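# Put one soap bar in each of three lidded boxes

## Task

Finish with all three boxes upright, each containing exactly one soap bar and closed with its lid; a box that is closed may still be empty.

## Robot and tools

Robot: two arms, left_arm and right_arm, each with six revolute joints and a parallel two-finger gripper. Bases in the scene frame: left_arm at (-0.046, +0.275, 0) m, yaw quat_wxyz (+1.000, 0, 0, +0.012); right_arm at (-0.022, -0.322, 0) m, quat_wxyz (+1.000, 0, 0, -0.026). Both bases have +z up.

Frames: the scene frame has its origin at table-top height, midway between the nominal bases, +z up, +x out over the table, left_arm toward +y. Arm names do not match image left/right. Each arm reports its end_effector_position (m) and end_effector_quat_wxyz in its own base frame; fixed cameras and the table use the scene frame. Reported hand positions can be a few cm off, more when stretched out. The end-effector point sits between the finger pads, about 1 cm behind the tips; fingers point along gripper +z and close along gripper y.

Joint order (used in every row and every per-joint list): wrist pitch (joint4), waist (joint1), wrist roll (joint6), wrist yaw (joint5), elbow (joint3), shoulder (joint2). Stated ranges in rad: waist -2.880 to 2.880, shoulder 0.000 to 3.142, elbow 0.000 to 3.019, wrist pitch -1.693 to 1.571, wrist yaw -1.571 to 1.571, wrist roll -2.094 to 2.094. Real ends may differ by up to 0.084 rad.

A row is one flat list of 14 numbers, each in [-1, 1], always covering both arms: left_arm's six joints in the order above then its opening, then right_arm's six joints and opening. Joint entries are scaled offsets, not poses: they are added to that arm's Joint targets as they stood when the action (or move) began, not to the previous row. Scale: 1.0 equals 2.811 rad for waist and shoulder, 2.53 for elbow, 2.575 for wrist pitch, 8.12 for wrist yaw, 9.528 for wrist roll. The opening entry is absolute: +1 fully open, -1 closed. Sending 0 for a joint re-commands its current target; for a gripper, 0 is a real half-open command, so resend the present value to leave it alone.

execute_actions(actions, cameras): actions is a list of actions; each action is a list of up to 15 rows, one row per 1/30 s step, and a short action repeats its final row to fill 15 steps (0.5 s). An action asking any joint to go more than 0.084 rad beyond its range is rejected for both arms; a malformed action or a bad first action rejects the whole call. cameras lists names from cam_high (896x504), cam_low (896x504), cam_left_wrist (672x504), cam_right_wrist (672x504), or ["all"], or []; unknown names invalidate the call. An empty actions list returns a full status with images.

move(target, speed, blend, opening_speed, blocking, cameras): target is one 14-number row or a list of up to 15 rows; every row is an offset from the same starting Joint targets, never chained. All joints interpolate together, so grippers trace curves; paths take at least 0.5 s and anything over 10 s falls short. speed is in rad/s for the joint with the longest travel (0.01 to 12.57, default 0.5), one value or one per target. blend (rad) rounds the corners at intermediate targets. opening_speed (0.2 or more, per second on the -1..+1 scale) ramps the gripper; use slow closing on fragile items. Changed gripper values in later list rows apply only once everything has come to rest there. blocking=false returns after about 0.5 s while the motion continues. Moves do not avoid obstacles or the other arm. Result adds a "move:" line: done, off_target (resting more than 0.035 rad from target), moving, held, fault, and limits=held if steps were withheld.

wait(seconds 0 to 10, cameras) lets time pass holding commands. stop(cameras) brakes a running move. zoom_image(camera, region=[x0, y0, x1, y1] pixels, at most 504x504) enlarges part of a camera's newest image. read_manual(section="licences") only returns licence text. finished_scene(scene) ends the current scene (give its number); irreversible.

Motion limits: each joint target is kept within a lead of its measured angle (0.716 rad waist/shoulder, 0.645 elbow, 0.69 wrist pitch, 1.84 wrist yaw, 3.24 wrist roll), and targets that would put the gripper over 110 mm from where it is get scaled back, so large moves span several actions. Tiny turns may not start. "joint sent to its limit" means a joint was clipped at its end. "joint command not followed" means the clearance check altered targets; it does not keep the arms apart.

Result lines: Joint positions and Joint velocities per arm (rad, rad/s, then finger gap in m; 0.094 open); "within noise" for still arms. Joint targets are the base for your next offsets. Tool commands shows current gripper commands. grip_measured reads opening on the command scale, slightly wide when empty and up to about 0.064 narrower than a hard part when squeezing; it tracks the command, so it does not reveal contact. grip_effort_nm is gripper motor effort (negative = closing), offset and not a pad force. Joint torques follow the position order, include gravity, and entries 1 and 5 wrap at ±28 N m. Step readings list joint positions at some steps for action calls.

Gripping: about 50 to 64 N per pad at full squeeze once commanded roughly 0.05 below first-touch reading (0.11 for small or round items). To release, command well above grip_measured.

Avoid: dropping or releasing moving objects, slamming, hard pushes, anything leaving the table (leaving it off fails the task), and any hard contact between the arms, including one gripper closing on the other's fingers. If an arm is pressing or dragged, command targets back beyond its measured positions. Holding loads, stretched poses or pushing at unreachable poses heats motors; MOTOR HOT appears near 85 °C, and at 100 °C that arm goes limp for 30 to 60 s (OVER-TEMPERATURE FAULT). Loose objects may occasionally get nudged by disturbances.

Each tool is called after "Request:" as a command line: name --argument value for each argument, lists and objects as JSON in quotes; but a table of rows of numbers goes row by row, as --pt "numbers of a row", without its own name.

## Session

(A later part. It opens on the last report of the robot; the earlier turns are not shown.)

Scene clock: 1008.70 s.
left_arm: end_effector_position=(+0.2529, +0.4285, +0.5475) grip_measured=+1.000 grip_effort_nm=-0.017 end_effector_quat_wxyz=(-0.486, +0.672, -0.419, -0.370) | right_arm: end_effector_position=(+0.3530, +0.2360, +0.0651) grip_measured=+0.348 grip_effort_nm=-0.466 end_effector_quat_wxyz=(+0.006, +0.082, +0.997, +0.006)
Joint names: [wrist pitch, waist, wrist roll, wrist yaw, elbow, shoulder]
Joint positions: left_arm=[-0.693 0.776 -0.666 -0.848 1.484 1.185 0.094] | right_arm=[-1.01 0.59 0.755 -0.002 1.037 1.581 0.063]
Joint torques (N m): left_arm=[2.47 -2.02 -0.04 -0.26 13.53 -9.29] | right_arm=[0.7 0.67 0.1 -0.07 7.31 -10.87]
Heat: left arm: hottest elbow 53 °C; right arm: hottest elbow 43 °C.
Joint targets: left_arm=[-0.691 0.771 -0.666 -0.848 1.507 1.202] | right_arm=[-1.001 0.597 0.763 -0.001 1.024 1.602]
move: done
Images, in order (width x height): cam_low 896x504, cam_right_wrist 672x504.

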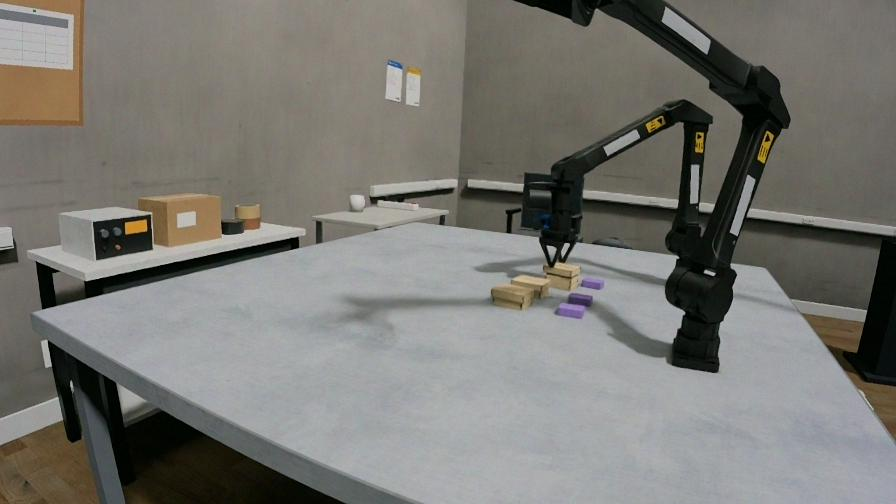

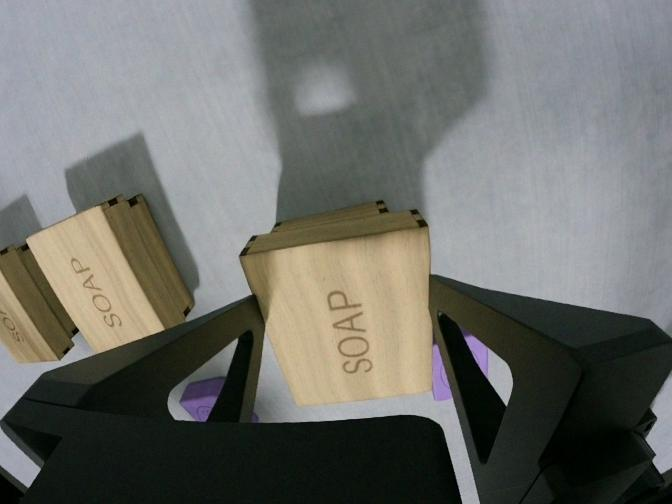

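Request:
move --target '[0,0,0,0,0,0,1,0.0210,0,0,0,-0.0094,0.0103,0.34]' --speed 0.05 --cameras '["cam_right_wrist","cam_low"]'

Request:
zoom_image --camera "cam_right_wrist" --region '[210, 170, 460, 430]'

Request:
zoom_image --camera "cam_low" --region '[520, 240, 590, 300]'

Scene clock: 1019.87 s.
left_arm: end_effector_position=(+0.2529, +0.4285, +0.5475) grip_measured=+1.000 grip_effort_nm=-0.022 end_effector_quat_wxyz=(-0.486, +0.672, -0.419, -0.370) | right_arm: end_effector_position=(+0.3551, +0.2374, +0.0596) grip_measured=+0.348 grip_effort_nm=-0.466 end_effector_quat_wxyz=(+0.011, +0.082, +0.996, +0.010)
Joint names: [wrist pitch, waist, wrist roll, wrist yaw, elbow, shoulder]
Joint positions: left_arm=[-0.693 0.776 -0.666 -0.848 1.484 1.185 0.094] | right_arm=[-0.982 0.59 0.755 -0.001 1.029 1.588 0.063]
Joint torques (N m): left_arm=[2.47 -2.02 -0.04 -0.26 13.53 -9.29] | right_arm=[1.76 0.73 0.09 -0.08 6.05 -9.23]
Heat: left arm: hottest elbow 53 °C; right arm: hottest elbow 42 °C.
Joint targets: left_arm=[-0.691 0.771 -0.666 -0.848 1.507 1.202] | right_arm=[-0.947 0.597 0.763 -0.001 1.000 1.631]
move: off_target (right_arm); right_arm: the shoulder is farthest, 0.043 rad from its target
Images, in order (width x height): cam_low 896x504, cam_right_wrist 672x504.

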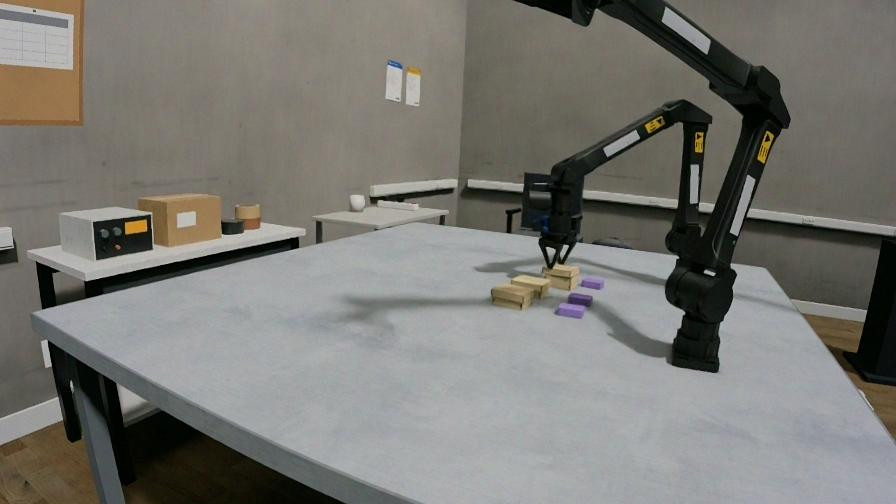

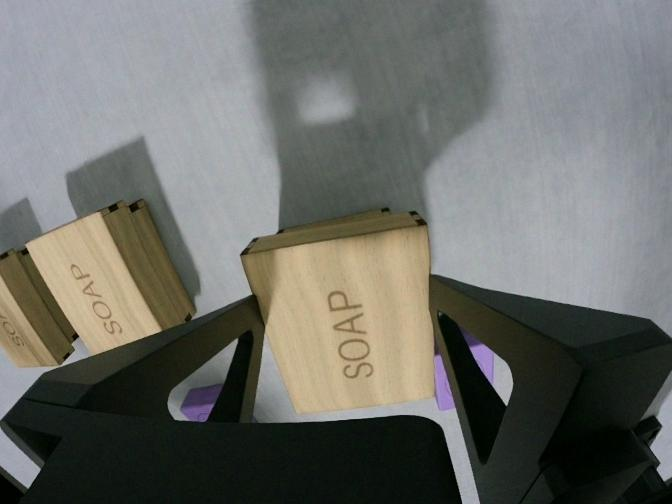

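Scaled by 1.938 from the camera's 672x504 image, which has a finer 960x720 frame.

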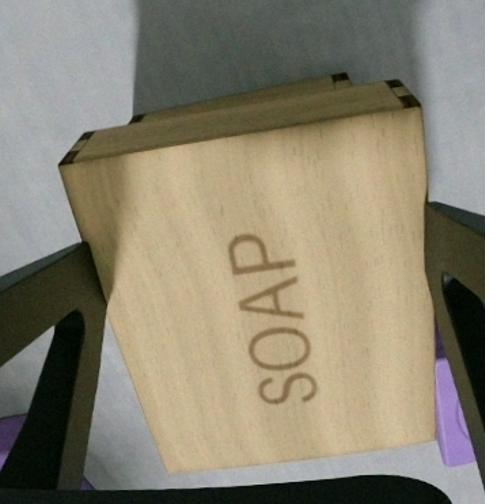

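Scaled by 7.200 from the camera's 896x504 image, which has a finer 1280x720 frame.

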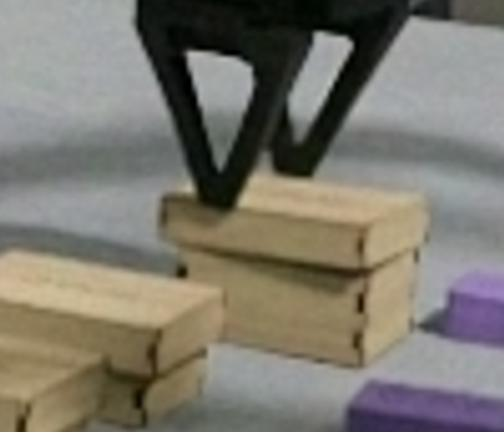

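Request:
move --pt "0 0 0 0 0 0 1 -0.0388 0 0 0 0.0474 -0.0285 0.34" --pt "0 0 0 0 0 0 1 -0.0944 0.0139 0.0045 0.0123 0.0870 0 0.34" --pt "0 0 0 0 0 0 1 -0.0802 0.0139 0.0045 0.0123 0.0557 0.0148 0.34" --speed '[0.15,0.2,0.1]' --cameras '["cam_right_wrist","cam_low"]'

Request:
zoom_image --camera "cam_right_wrist" --region '[210, 170, 460, 430]'

Request:
zoom_image --camera "cam_low" --region '[520, 240, 590, 300]'

Scene clock: 1073.27 s.
left_arm: end_effector_position=(+0.2529, +0.4285, +0.5475) grip_measured=+1.000 grip_effort_nm=-0.012 end_effector_quat_wxyz=(-0.486, +0.672, -0.419, -0.370) | right_arm: end_effector_position=(+0.3615, +0.2418, +0.0771) grip_measured=+0.348 grip_effort_nm=-0.471 end_effector_quat_wxyz=(-0.001, +0.080, +0.995, -0.065)
Joint names: [wrist pitch, waist, wrist roll, wrist yaw, elbow, shoulder]
Joint positions: left_arm=[-0.693 0.776 -0.666 -0.848 1.484 1.185 0.094] | right_arm=[-1.162 0.629 0.794 0.097 1.155 1.65 0.063]
Joint torques (N m): left_arm=[2.47 -2.08 -0.05 -0.26 13.55 -9.29] | right_arm=[0.5 0.73 0.12 0.05 7.36 -11.87]
Heat: left arm: hottest elbow 54 °C; right arm: hottest elbow 42 °C.
Joint targets: left_arm=[-0.691 0.771 -0.666 -0.848 1.507 1.202] | right_arm=[-1.154 0.637 0.806 0.099 1.141 1.673]
move: done
Images, in order (width x height): cam_low 896x504, cam_right_wrist 672x504.

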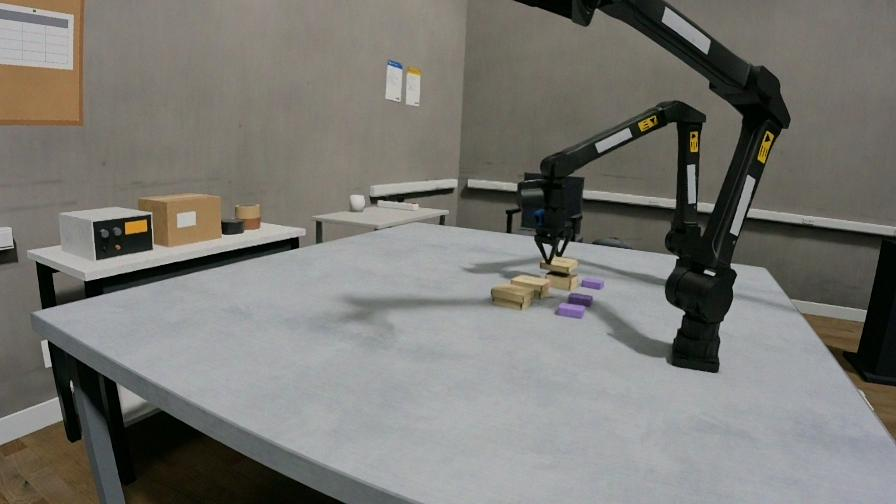

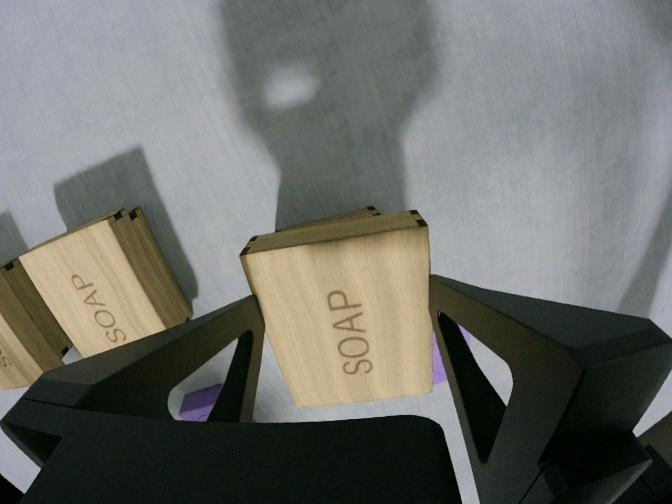

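Scaled by 1.938 from the camera's 672x504 image, which has a finer 960x720 frame.

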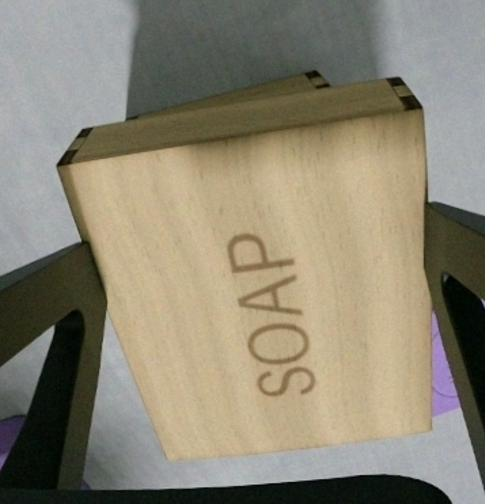

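Scaled by 7.200 from the camera's 896x504 image, which has a finer 1280x720 frame.

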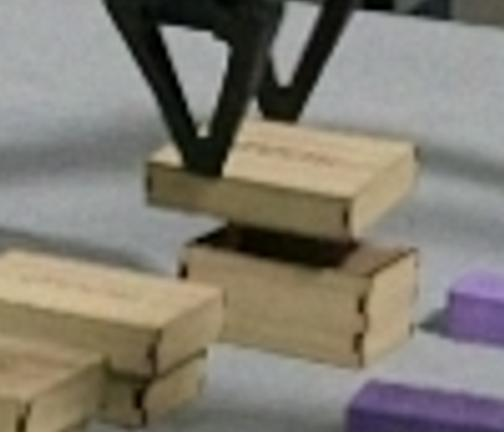

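Request:
move --target '[0,0,0,0,0,0,1,0.0147,0,0,0,-0.0074,0.0068,0.34]' --speed 0.06 --cameras '["cam_right_wrist","cam_low"]'

Request:
zoom_image --camera "cam_right_wrist" --region '[210, 170, 460, 430]'

Request:
zoom_image --camera "cam_low" --region '[520, 240, 590, 300]'

Scene clock: 1088.40 s.
left_arm: end_effector_position=(+0.2529, +0.4285, +0.5475) grip_measured=+1.000 grip_effort_nm=-0.007 end_effector_quat_wxyz=(-0.486, +0.672, -0.419, -0.370) | right_arm: end_effector_position=(+0.3617, +0.2417, +0.0641) grip_measured=+0.348 grip_effort_nm=-0.466 end_effector_quat_wxyz=(+0.000, +0.081, +0.995, -0.065)
Joint names: [wrist pitch, waist, wrist roll, wrist yaw, elbow, shoulder]
Joint positions: left_arm=[-0.693 0.776 -0.666 -0.848 1.484 1.185 0.094] | right_arm=[-1.127 0.629 0.795 0.098 1.138 1.667 0.063]
Joint torques (N m): left_arm=[2.47 -2.02 -0.04 -0.26 13.53 -9.29] | right_arm=[0.65 0.73 0.12 0.03 7.02 -11.34]
Heat: left arm: hottest elbow 54 °C; right arm: hottest elbow 42 °C.
Joint targets: left_arm=[-0.691 0.771 -0.666 -0.848 1.507 1.202] | right_arm=[-1.116 0.637 0.806 0.099 1.123 1.692]
move: done
Images, in order (width x height): cam_low 896x504, cam_right_wrist 672x504.

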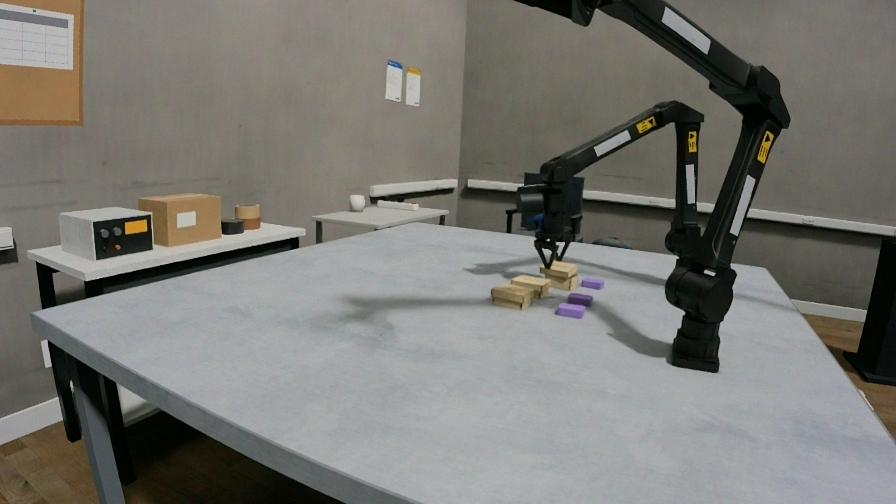

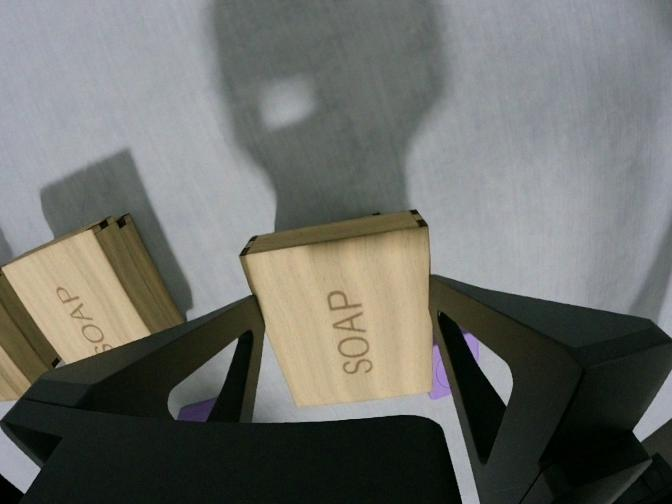

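Scaled by 1.938 from the camera's 672x504 image, which has a finer 960x720 frame.

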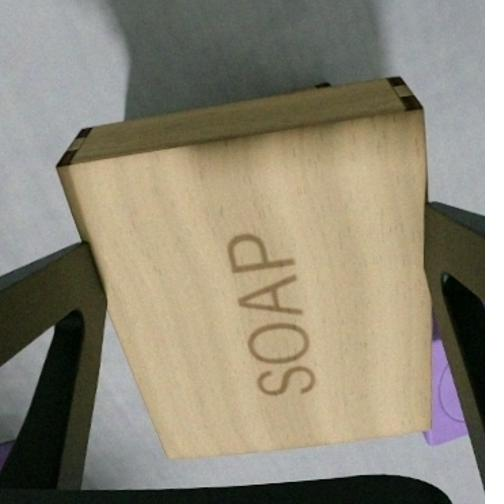

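Scaled by 7.200 from the camera's 896x504 image, which has a finer 1280x720 frame.

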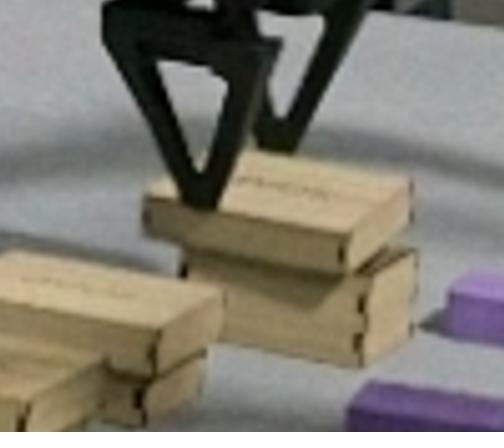

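Request:
move --pt "0 0 0 0 0 0 1 0 0 0 0 0 -0.0107 0.34" --pt "0 0 0 0 0 0 1 0.0021 0 0 0 -0.0178 -0.0281 0.34" --speed 0.06 --cameras '["cam_right_wrist","cam_low"]'

Request:
zoom_image --camera "cam_right_wrist" --region '[210, 170, 460, 430]'

Request:
zoom_image --camera "cam_low" --region '[520, 240, 590, 300]'

Scene clock: 1114.13 s.
left_arm: end_effector_position=(+0.2529, +0.4285, +0.5475) grip_measured=+1.000 grip_effort_nm=-0.012 end_effector_quat_wxyz=(-0.486, +0.672, -0.419, -0.370) | right_arm: end_effector_position=(+0.3491, +0.2326, +0.0656) grip_measured=+0.348 grip_effort_nm=-0.471 end_effector_quat_wxyz=(+0.001, +0.081, +0.995, -0.064)
Joint names: [wrist pitch, waist, wrist roll, wrist yaw, elbow, shoulder]
Joint positions: left_arm=[-0.693 0.776 -0.666 -0.848 1.484 1.185 0.094] | right_arm=[-1.118 0.629 0.795 0.098 1.092 1.627 0.063]
Joint torques (N m): left_arm=[2.47 -2.02 -0.05 -0.26 13.53 -9.35] | right_arm=[0.51 0.73 0.12 0.02 7.1 -14.27]
Heat: left arm: hottest elbow 54 °C; right arm: hottest elbow 41 °C.
Joint targets: left_arm=[-0.691 0.771 -0.666 -0.848 1.507 1.202] | right_arm=[-1.110 0.637 0.806 0.099 1.077 1.613]
move: done
Images, in order (width x height): cam_low 896x504, cam_right_wrist 672x504.

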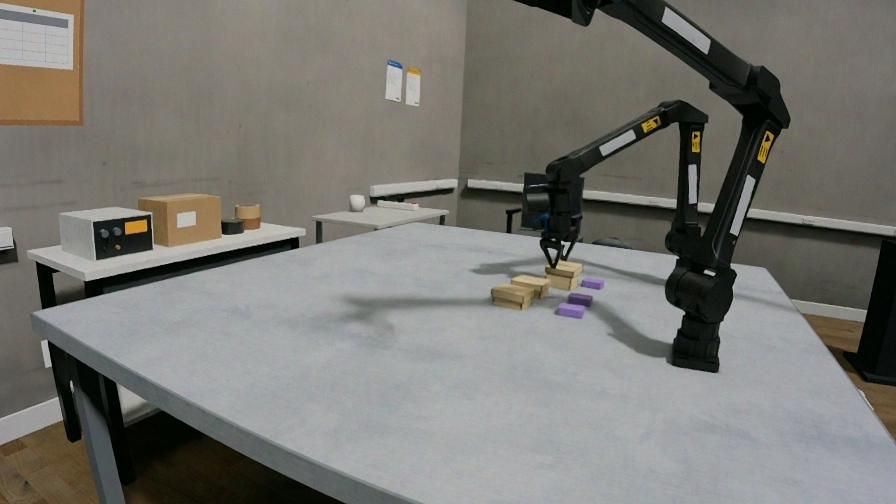

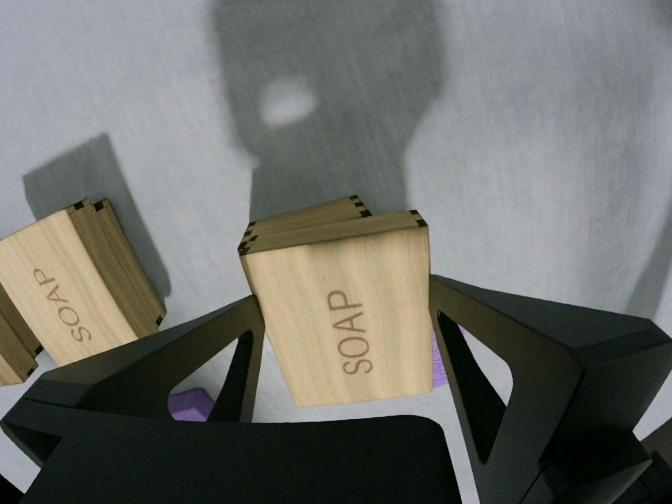

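Scaled by 1.938 from the camera's 672x504 image, which has a finer 960x720 frame.

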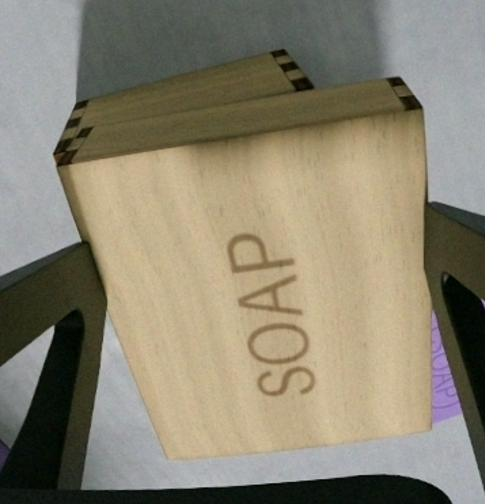

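Scaled by 7.200 from the camera's 896x504 image, which has a finer 1280x720 frame.

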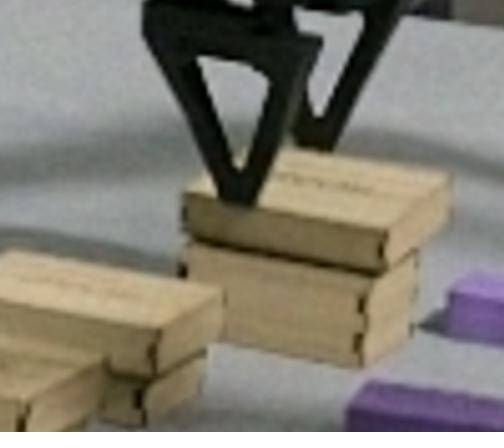

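Request:
move --pt "0 0 0 0 0 0 1 -0.0272 0 0 0 0.0565 -0.005 0.34" --pt "0 0 0 0 0 0 1 -0.0171 0 0 0 0.0253 0.0213 0.34" --pt "0 0 0 0 0 0 1 0.0031 0 0 0 0.0154 0.0306 0.34" --speed '[0.2,0.15,0.06]' --cameras '["cam_right_wrist","cam_low"]'

Request:
zoom_image --camera "cam_right_wrist" --region '[210, 170, 460, 430]'

Request:
zoom_image --camera "cam_low" --region '[520, 240, 590, 300]'

Scene clock: 1142.73 s.
left_arm: end_effector_position=(+0.2529, +0.4285, +0.5475) grip_measured=+1.000 grip_effort_nm=-0.012 end_effector_quat_wxyz=(-0.486, +0.672, -0.419, -0.370) | right_arm: end_effector_position=(+0.3630, +0.2432, +0.0634) grip_measured=+0.348 grip_effort_nm=-0.466 end_effector_quat_wxyz=(+0.003, +0.081, +0.995, -0.062)
Joint names: [wrist pitch, waist, wrist roll, wrist yaw, elbow, shoulder]
Joint positions: left_arm=[-0.693 0.776 -0.666 -0.848 1.484 1.185 0.094] | right_arm=[-1.118 0.63 0.795 0.098 1.137 1.668 0.063]
Joint torques (N m): left_arm=[2.47 -2.02 -0.04 -0.26 13.53 -9.29] | right_arm=[0.79 0.73 0.12 0.02 6.58 -11.28]
Heat: left arm: hottest elbow 54 °C; right arm: hottest elbow 42 °C.
Joint targets: left_arm=[-0.691 0.771 -0.666 -0.848 1.507 1.202] | right_arm=[-1.102 0.637 0.806 0.099 1.116 1.699]
move: done
Images, in order (width x height): cam_low 896x504, cam_right_wrist 672x504.

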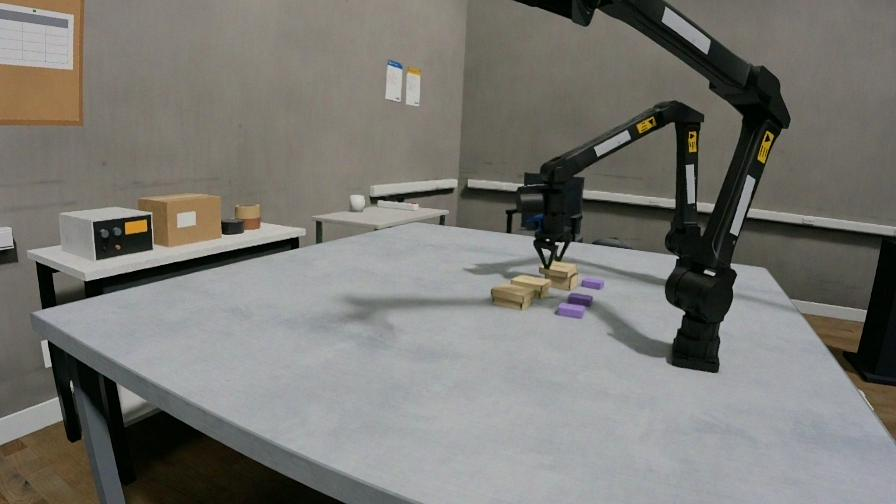

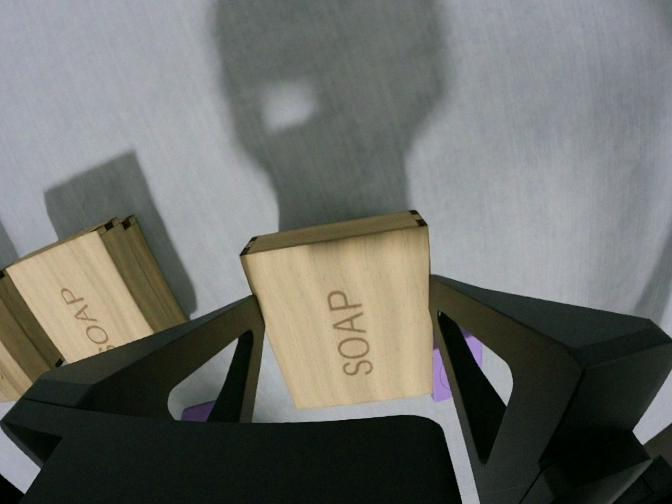

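Scaled by 1.938 from the camera's 672x504 image, which has a finer 960x720 frame.

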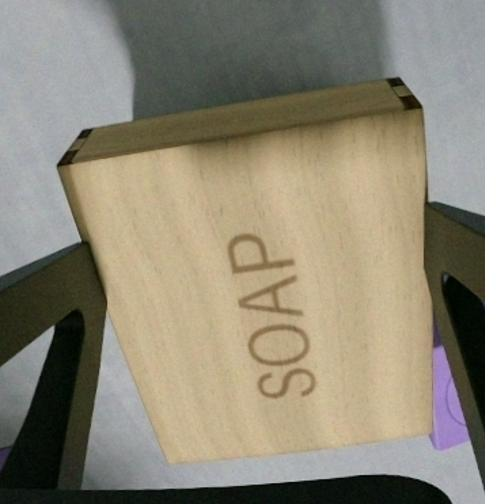

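Scaled by 7.200 from the camera's 896x504 image, which has a finer 1280x720 frame.

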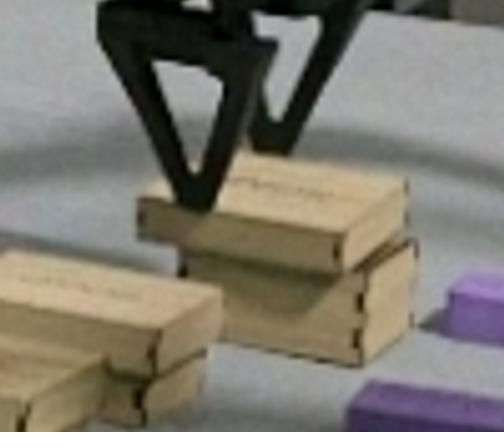

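Request:
move --target '[0,0,0,0,0,0,1,0,0,0,0,0,0,0.7]' --opening_speed 0.2 --cameras '["cam_right_wrist","cam_low"]'

Request:
zoom_image --camera "cam_right_wrist" --region '[190, 170, 490, 430]'

Request:
zoom_image --camera "cam_low" --region '[520, 240, 590, 300]'

Scene clock: 1227.27 s.
left_arm: end_effector_position=(+0.2529, +0.4285, +0.5475) grip_measured=+1.000 grip_effort_nm=-0.007 end_effector_quat_wxyz=(-0.486, +0.672, -0.419, -0.370) | right_arm: end_effector_position=(+0.3613, +0.2419, +0.0571) grip_measured=+0.698 grip_effort_nm=0.037 end_effector_quat_wxyz=(-0.001, +0.080, +0.995, -0.065)
Joint names: [wrist pitch, waist, wrist roll, wrist yaw, elbow, shoulder]
Joint positions: left_arm=[-0.693 0.776 -0.666 -0.848 1.484 1.185 0.094] | right_arm=[-1.11 0.63 0.795 0.098 1.13 1.677 0.08]
Joint torques (N m): left_arm=[2.47 -2.02 -0.05 -0.26 13.55 -9.29] | right_arm=[0.5 0.62 0.11 0.02 7.13 -12.1]
Motor temperatures (°C): left_arm=[27 29 29 28 55 31 29] | right_arm=[30 33 28 30 41 33 30]
Heat: left arm: hottest elbow 55 °C; right arm: hottest elbow 41 °C.
Joint targets: left_arm=[-0.691 0.771 -0.666 -0.848 1.507 1.202] | right_arm=[-1.102 0.636 0.806 0.099 1.117 1.699]
move: done
Images, in order (width x height): cam_low 896x504, cam_right_wrist 672x504.

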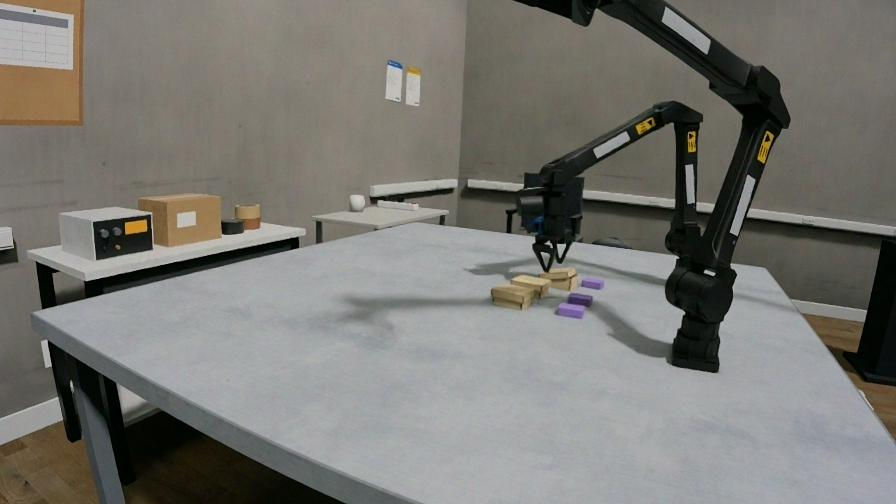

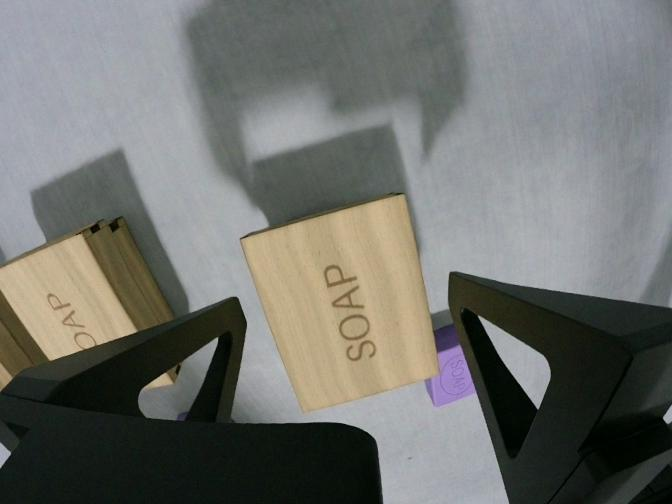

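Scaled by 1.680 from the camera's 672x504 image, which has a finer 960x720 frame.

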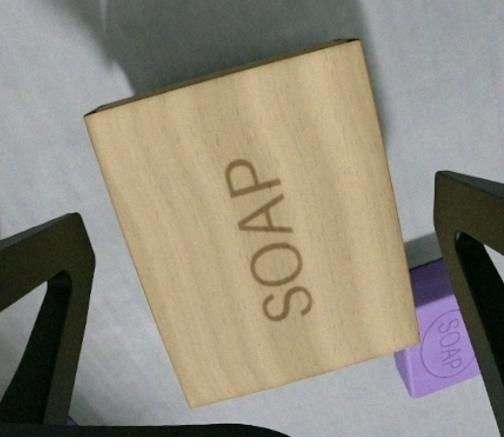

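Scaled by 7.200 from the camera's 896x504 image, which has a finer 1280x720 frame.

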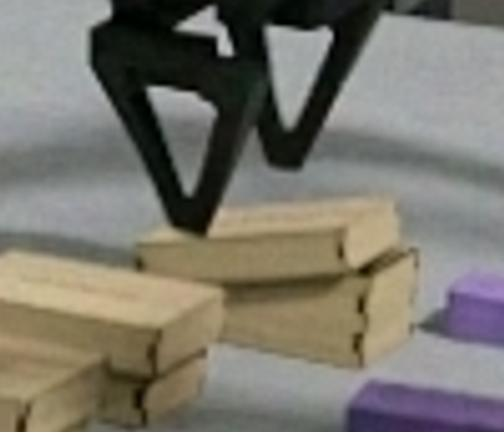

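Request:
move --pt "0 0 0 0 0 0 0.7 -0.0117 0 0 0 0.0316 -0.0213 0.7" --pt "0 0 0 0 0 0 1 0.0163 -0.0196 -0.0067 -0.0122 -0.0067 -0.0388 1" --speed 0.2 --cameras '["cam_right_wrist"]'

Scene clock: 1282.37 s.
left_arm: end_effector_position=(+0.2529, +0.4285, +0.5475) grip_measured=+0.997 grip_effort_nm=0.115 end_effector_quat_wxyz=(-0.486, +0.672, -0.419, -0.370) | right_arm: end_effector_position=(+0.3686, +0.2441, +0.0827) grip_measured=+0.998 grip_effort_nm=0.046 end_effector_quat_wxyz=(+0.007, +0.083, +0.996, +0.004)
Joint names: [wrist pitch, waist, wrist roll, wrist yaw, elbow, shoulder]
Joint positions: left_arm=[-0.693 0.776 -0.666 -0.848 1.484 1.185 0.094] | right_arm=[-1.069 0.587 0.754 0.002 1.113 1.6 0.094]
Joint torques (N m): left_arm=[2.45 -2.02 -0.04 -0.26 13.55 -9.29] | right_arm=[0.73 -0.44 -0.1 -0.2 7.54 -13.98]
Motor temperatures (°C): left_arm=[27 29 29 28 55 31 29] | right_arm=[30 33 28 30 43 33 30]
Heat: left arm: hottest elbow 55 °C; right arm: hottest elbow 43 °C.
Joint targets: left_arm=[-0.691 0.771 -0.666 -0.848 1.507 1.202] | right_arm=[-1.060 0.581 0.742 0.000 1.099 1.590]
move: done
Images, in order (width x height): cam_right_wrist 672x504.

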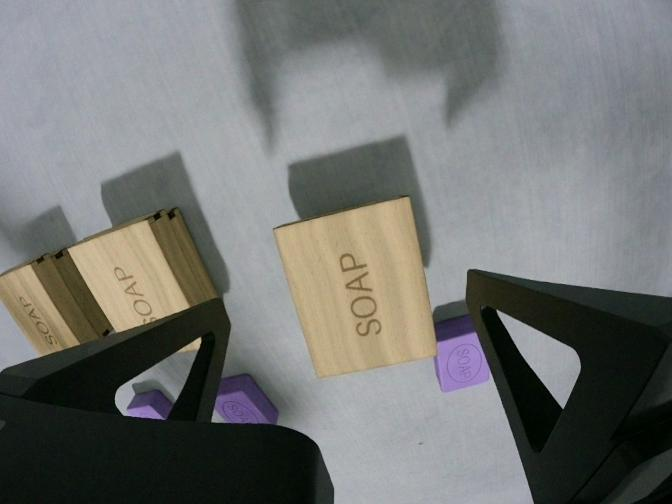

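Request:
move --pt "0 0 0 0 0 0 1 0.0334 0 0 0 -0.0328 0.0157 1" --speed 0.15 --cameras '["cam_right_wrist"]'

Scene clock: 1300.47 s.
left_arm: end_effector_position=(+0.2529, +0.4285, +0.5475) grip_measured=+0.998 grip_effort_nm=0.125 end_effector_quat_wxyz=(-0.486, +0.672, -0.419, -0.370) | right_arm: end_effector_position=(+0.3547, +0.2348, +0.0495) grip_measured=+0.998 grip_effort_nm=0.037 end_effector_quat_wxyz=(+0.002, +0.083, +0.997, +0.000)
Joint names: [wrist pitch, waist, wrist roll, wrist yaw, elbow, shoulder]
Joint positions: left_arm=[-0.693 0.776 -0.666 -0.848 1.484 1.185 0.094] | right_arm=[-0.983 0.587 0.753 0.002 1.029 1.614 0.094]
Joint torques (N m): left_arm=[2.47 -2.02 -0.04 -0.26 13.55 -9.29] | right_arm=[0.73 -0.44 -0.09 -0.19 7.13 -11.22]
Motor temperatures (°C): left_arm=[27 29 29 28 55 31 29] | right_arm=[30 33 28 30 43 33 30]
Heat: left arm: hottest elbow 55 °C; right arm: hottest elbow 43 °C.
Joint targets: left_arm=[-0.691 0.771 -0.666 -0.848 1.507 1.202] | right_arm=[-0.974 0.581 0.742 0.000 1.016 1.634]
move: done
Images, in order (width x height): cam_right_wrist 672x504.

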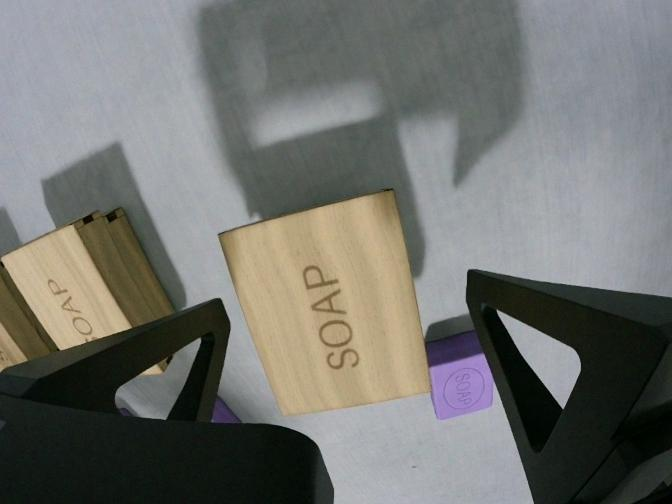

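Request:
move --pt "0 0 0 0 0 0 1 0 0 0 0 0 0 0.42" --opening_speed 0.2 --cameras '["cam_right_wrist","cam_low"]'

Request:
zoom_image --camera "cam_low" --region '[520, 240, 590, 300]'

Scene clock: 1309.40 s.
left_arm: end_effector_position=(+0.2529, +0.4285, +0.5475) grip_measured=+0.998 grip_effort_nm=0.115 end_effector_quat_wxyz=(-0.486, +0.672, -0.419, -0.370) | right_arm: end_effector_position=(+0.3550, +0.2352, +0.0495) grip_measured=+0.423 grip_effort_nm=-0.139 end_effector_quat_wxyz=(+0.003, +0.083, +0.997, +0.001)
Joint names: [wrist pitch, waist, wrist roll, wrist yaw, elbow, shoulder]
Joint positions: left_arm=[-0.693 0.776 -0.666 -0.848 1.484 1.185 0.094] | right_arm=[-0.981 0.587 0.753 0.001 1.029 1.614 0.067]
Joint torques (N m): left_arm=[2.45 -1.96 -0.05 -0.26 13.53 -9.35] | right_arm=[0.65 -0.5 -0.09 -0.16 7.13 -11.28]
Motor temperatures (°C): left_arm=[27 29 29 28 55 31 29] | right_arm=[30 33 28 30 42 32 30]
Heat: left arm: hottest elbow 55 °C; right arm: hottest elbow 42 °C.
Joint targets: left_arm=[-0.691 0.771 -0.666 -0.848 1.507 1.202] | right_arm=[-0.974 0.581 0.742 0.000 1.016 1.634]
move: done
Images, in order (width x height): cam_low 896x504, cam_right_wrist 672x504.

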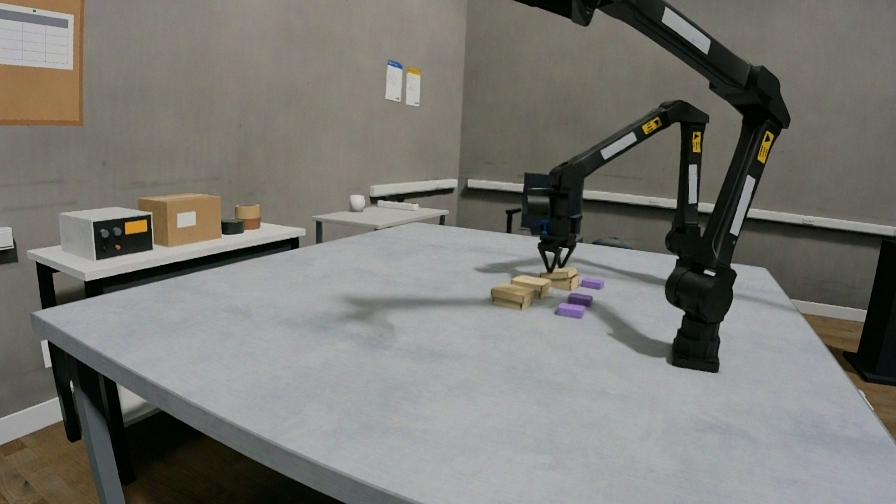

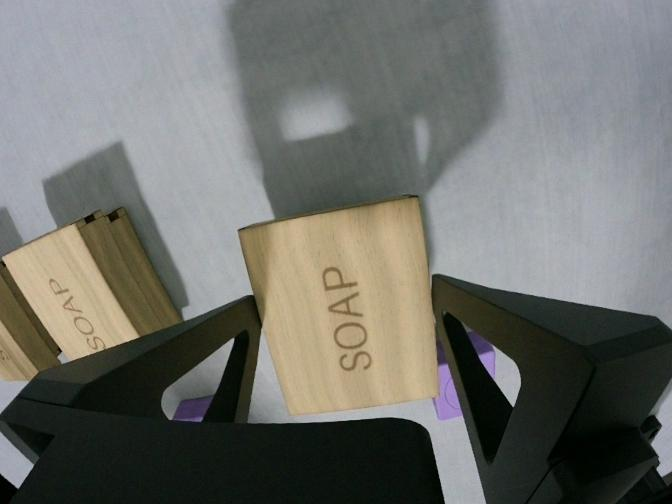

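Scaled by 7.200 from the camera's 896x504 image, which has a finer 1280x720 frame.

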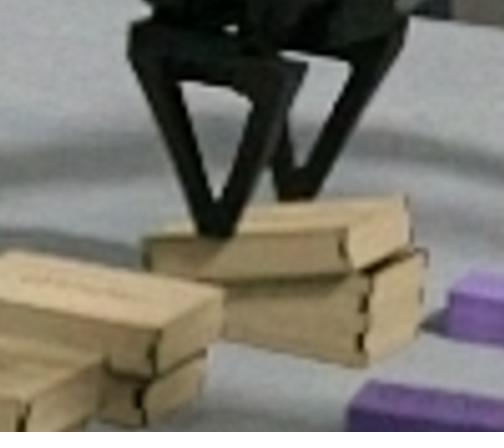

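Request:
move --pt "0 0 0 0 0 0 1 0 0 0 0 0 0 0.35" --pt "0 0 0 0 0 0 1 0.002 0.0092 0.0038 0 -0.0111 -0.0203 0.35" --opening_speed 0.2 --speed 0.06 --cameras '["cam_right_wrist","cam_low"]'

Request:
zoom_image --camera "cam_low" --region '[520, 240, 590, 300]'

Scene clock: 1330.73 s.
left_arm: end_effector_position=(+0.2529, +0.4285, +0.5475) grip_measured=+0.998 grip_effort_nm=0.110 end_effector_quat_wxyz=(-0.486, +0.672, -0.419, -0.370) | right_arm: end_effector_position=(+0.3448, +0.2347, +0.0502) grip_measured=+0.357 grip_effort_nm=-0.393 end_effector_quat_wxyz=(+0.004, +0.083, +0.997, +0.002)
Joint names: [wrist pitch, waist, wrist roll, wrist yaw, elbow, shoulder]
Joint positions: left_arm=[-0.693 0.776 -0.666 -0.848 1.484 1.185 0.094] | right_arm=[-0.975 0.599 0.765 0.001 1.003 1.591 0.064]
Joint torques (N m): left_arm=[2.45 -2.08 -0.05 -0.26 13.53 -9.29] | right_arm=[0.64 0.73 0.12 -0.16 6.97 -13.51]
Motor temperatures (°C): left_arm=[27 29 29 28 55 31 29] | right_arm=[30 33 28 30 42 32 30]
Heat: left arm: hottest elbow 55 °C; right arm: hottest elbow 42 °C.
Joint targets: left_arm=[-0.691 0.771 -0.666 -0.848 1.507 1.202] | right_arm=[-0.969 0.607 0.778 0.000 0.988 1.577]
move: done
Images, in order (width x height): cam_low 896x504, cam_right_wrist 672x504.

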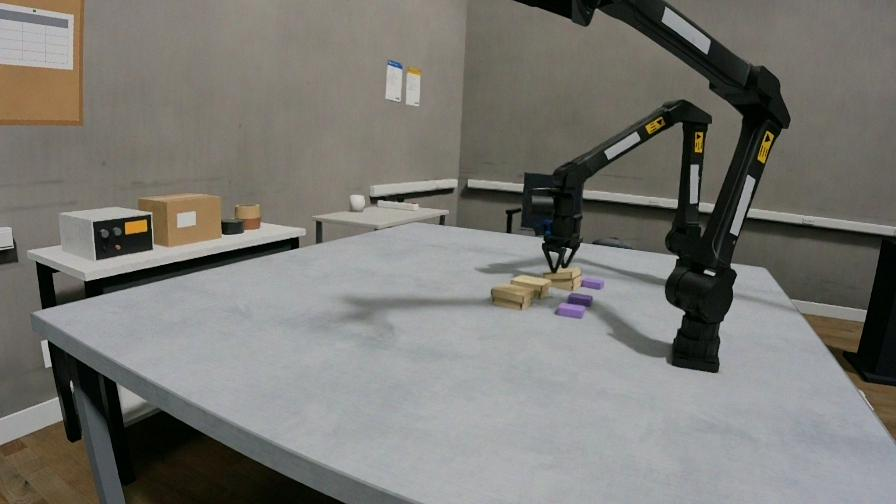

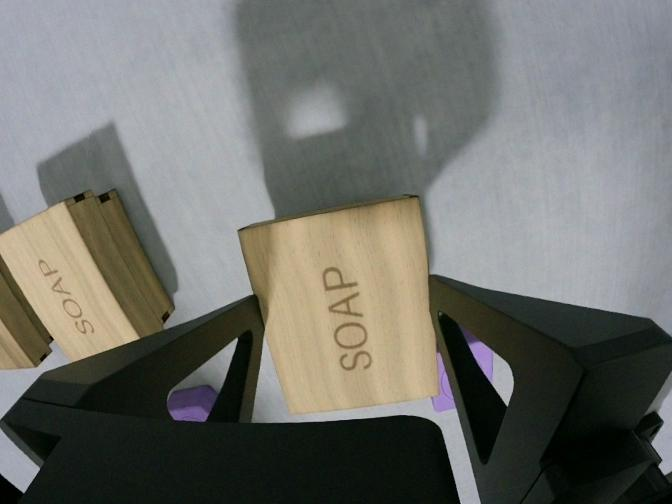

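Scaled by 7.200 from the camera's 896x504 image, which has a finer 1280x720 frame.

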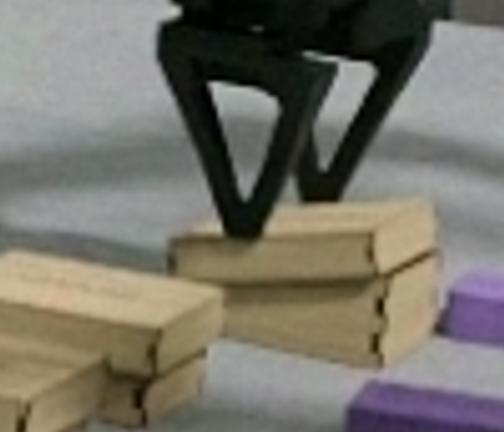

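Request:
move --pt "0 0 0 0 0 0 1 0 0 0 0 0 0 0.46" --opening_speed 0.2 --cameras '["cam_right_wrist","cam_low"]'

Request:
zoom_image --camera "cam_low" --region '[520, 240, 590, 300]'

Scene clock: 1347.63 s.
left_arm: end_effector_position=(+0.2529, +0.4285, +0.5475) grip_measured=+0.998 grip_effort_nm=0.120 end_effector_quat_wxyz=(-0.486, +0.672, -0.419, -0.370) | right_arm: end_effector_position=(+0.3448, +0.2347, +0.0502) grip_measured=+0.458 grip_effort_nm=0.042 end_effector_quat_wxyz=(+0.004, +0.084, +0.996, +0.002)
Joint names: [wrist pitch, waist, wrist roll, wrist yaw, elbow, shoulder]
Joint positions: left_arm=[-0.693 0.776 -0.666 -0.848 1.484 1.185 0.094] | right_arm=[-0.975 0.599 0.767 0.001 1.003 1.591 0.068]
Joint torques (N m): left_arm=[2.45 -1.96 -0.05 -0.26 13.53 -9.29] | right_arm=[0.61 0.73 0.12 -0.16 6.98 -13.51]
Motor temperatures (°C): left_arm=[27 29 29 28 55 31 29] | right_arm=[30 32 28 30 42 32 30]
Heat: left arm: hottest elbow 55 °C; right arm: hottest elbow 42 °C.
Joint targets: left_arm=[-0.691 0.771 -0.666 -0.848 1.507 1.202] | right_arm=[-0.969 0.607 0.778 0.000 0.989 1.577]
move: done
Images, in order (width x height): cam_low 896x504, cam_right_wrist 672x504.

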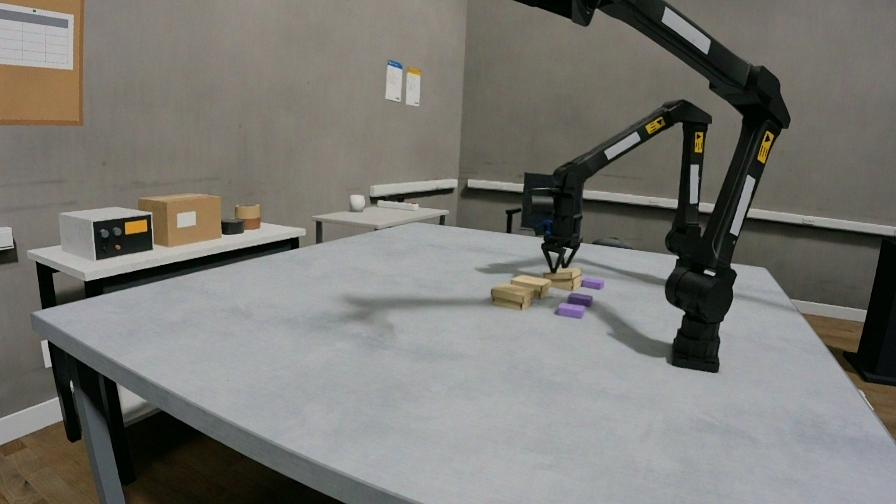

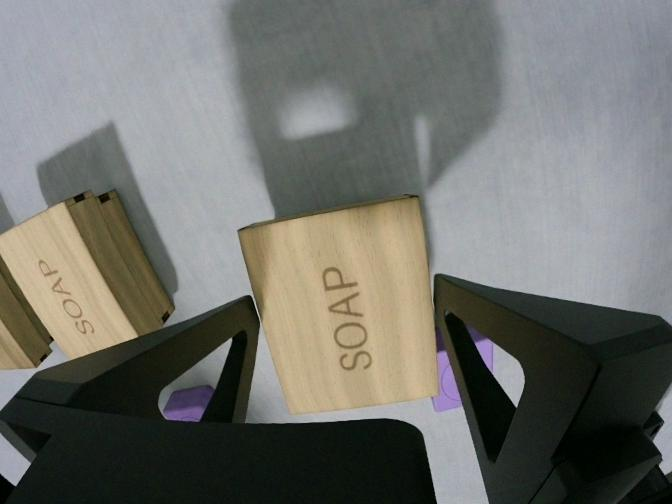

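Scaled by 7.200 from the camera's 896x504 image, which has a finer 1280x720 frame.

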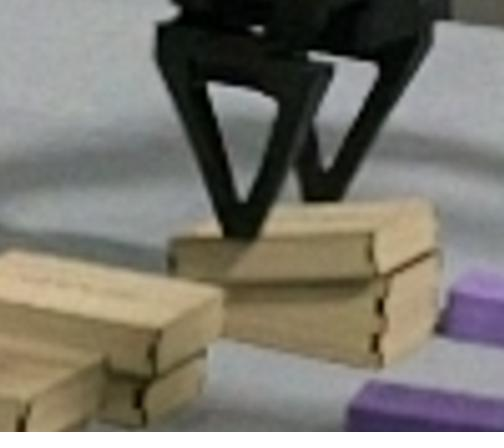

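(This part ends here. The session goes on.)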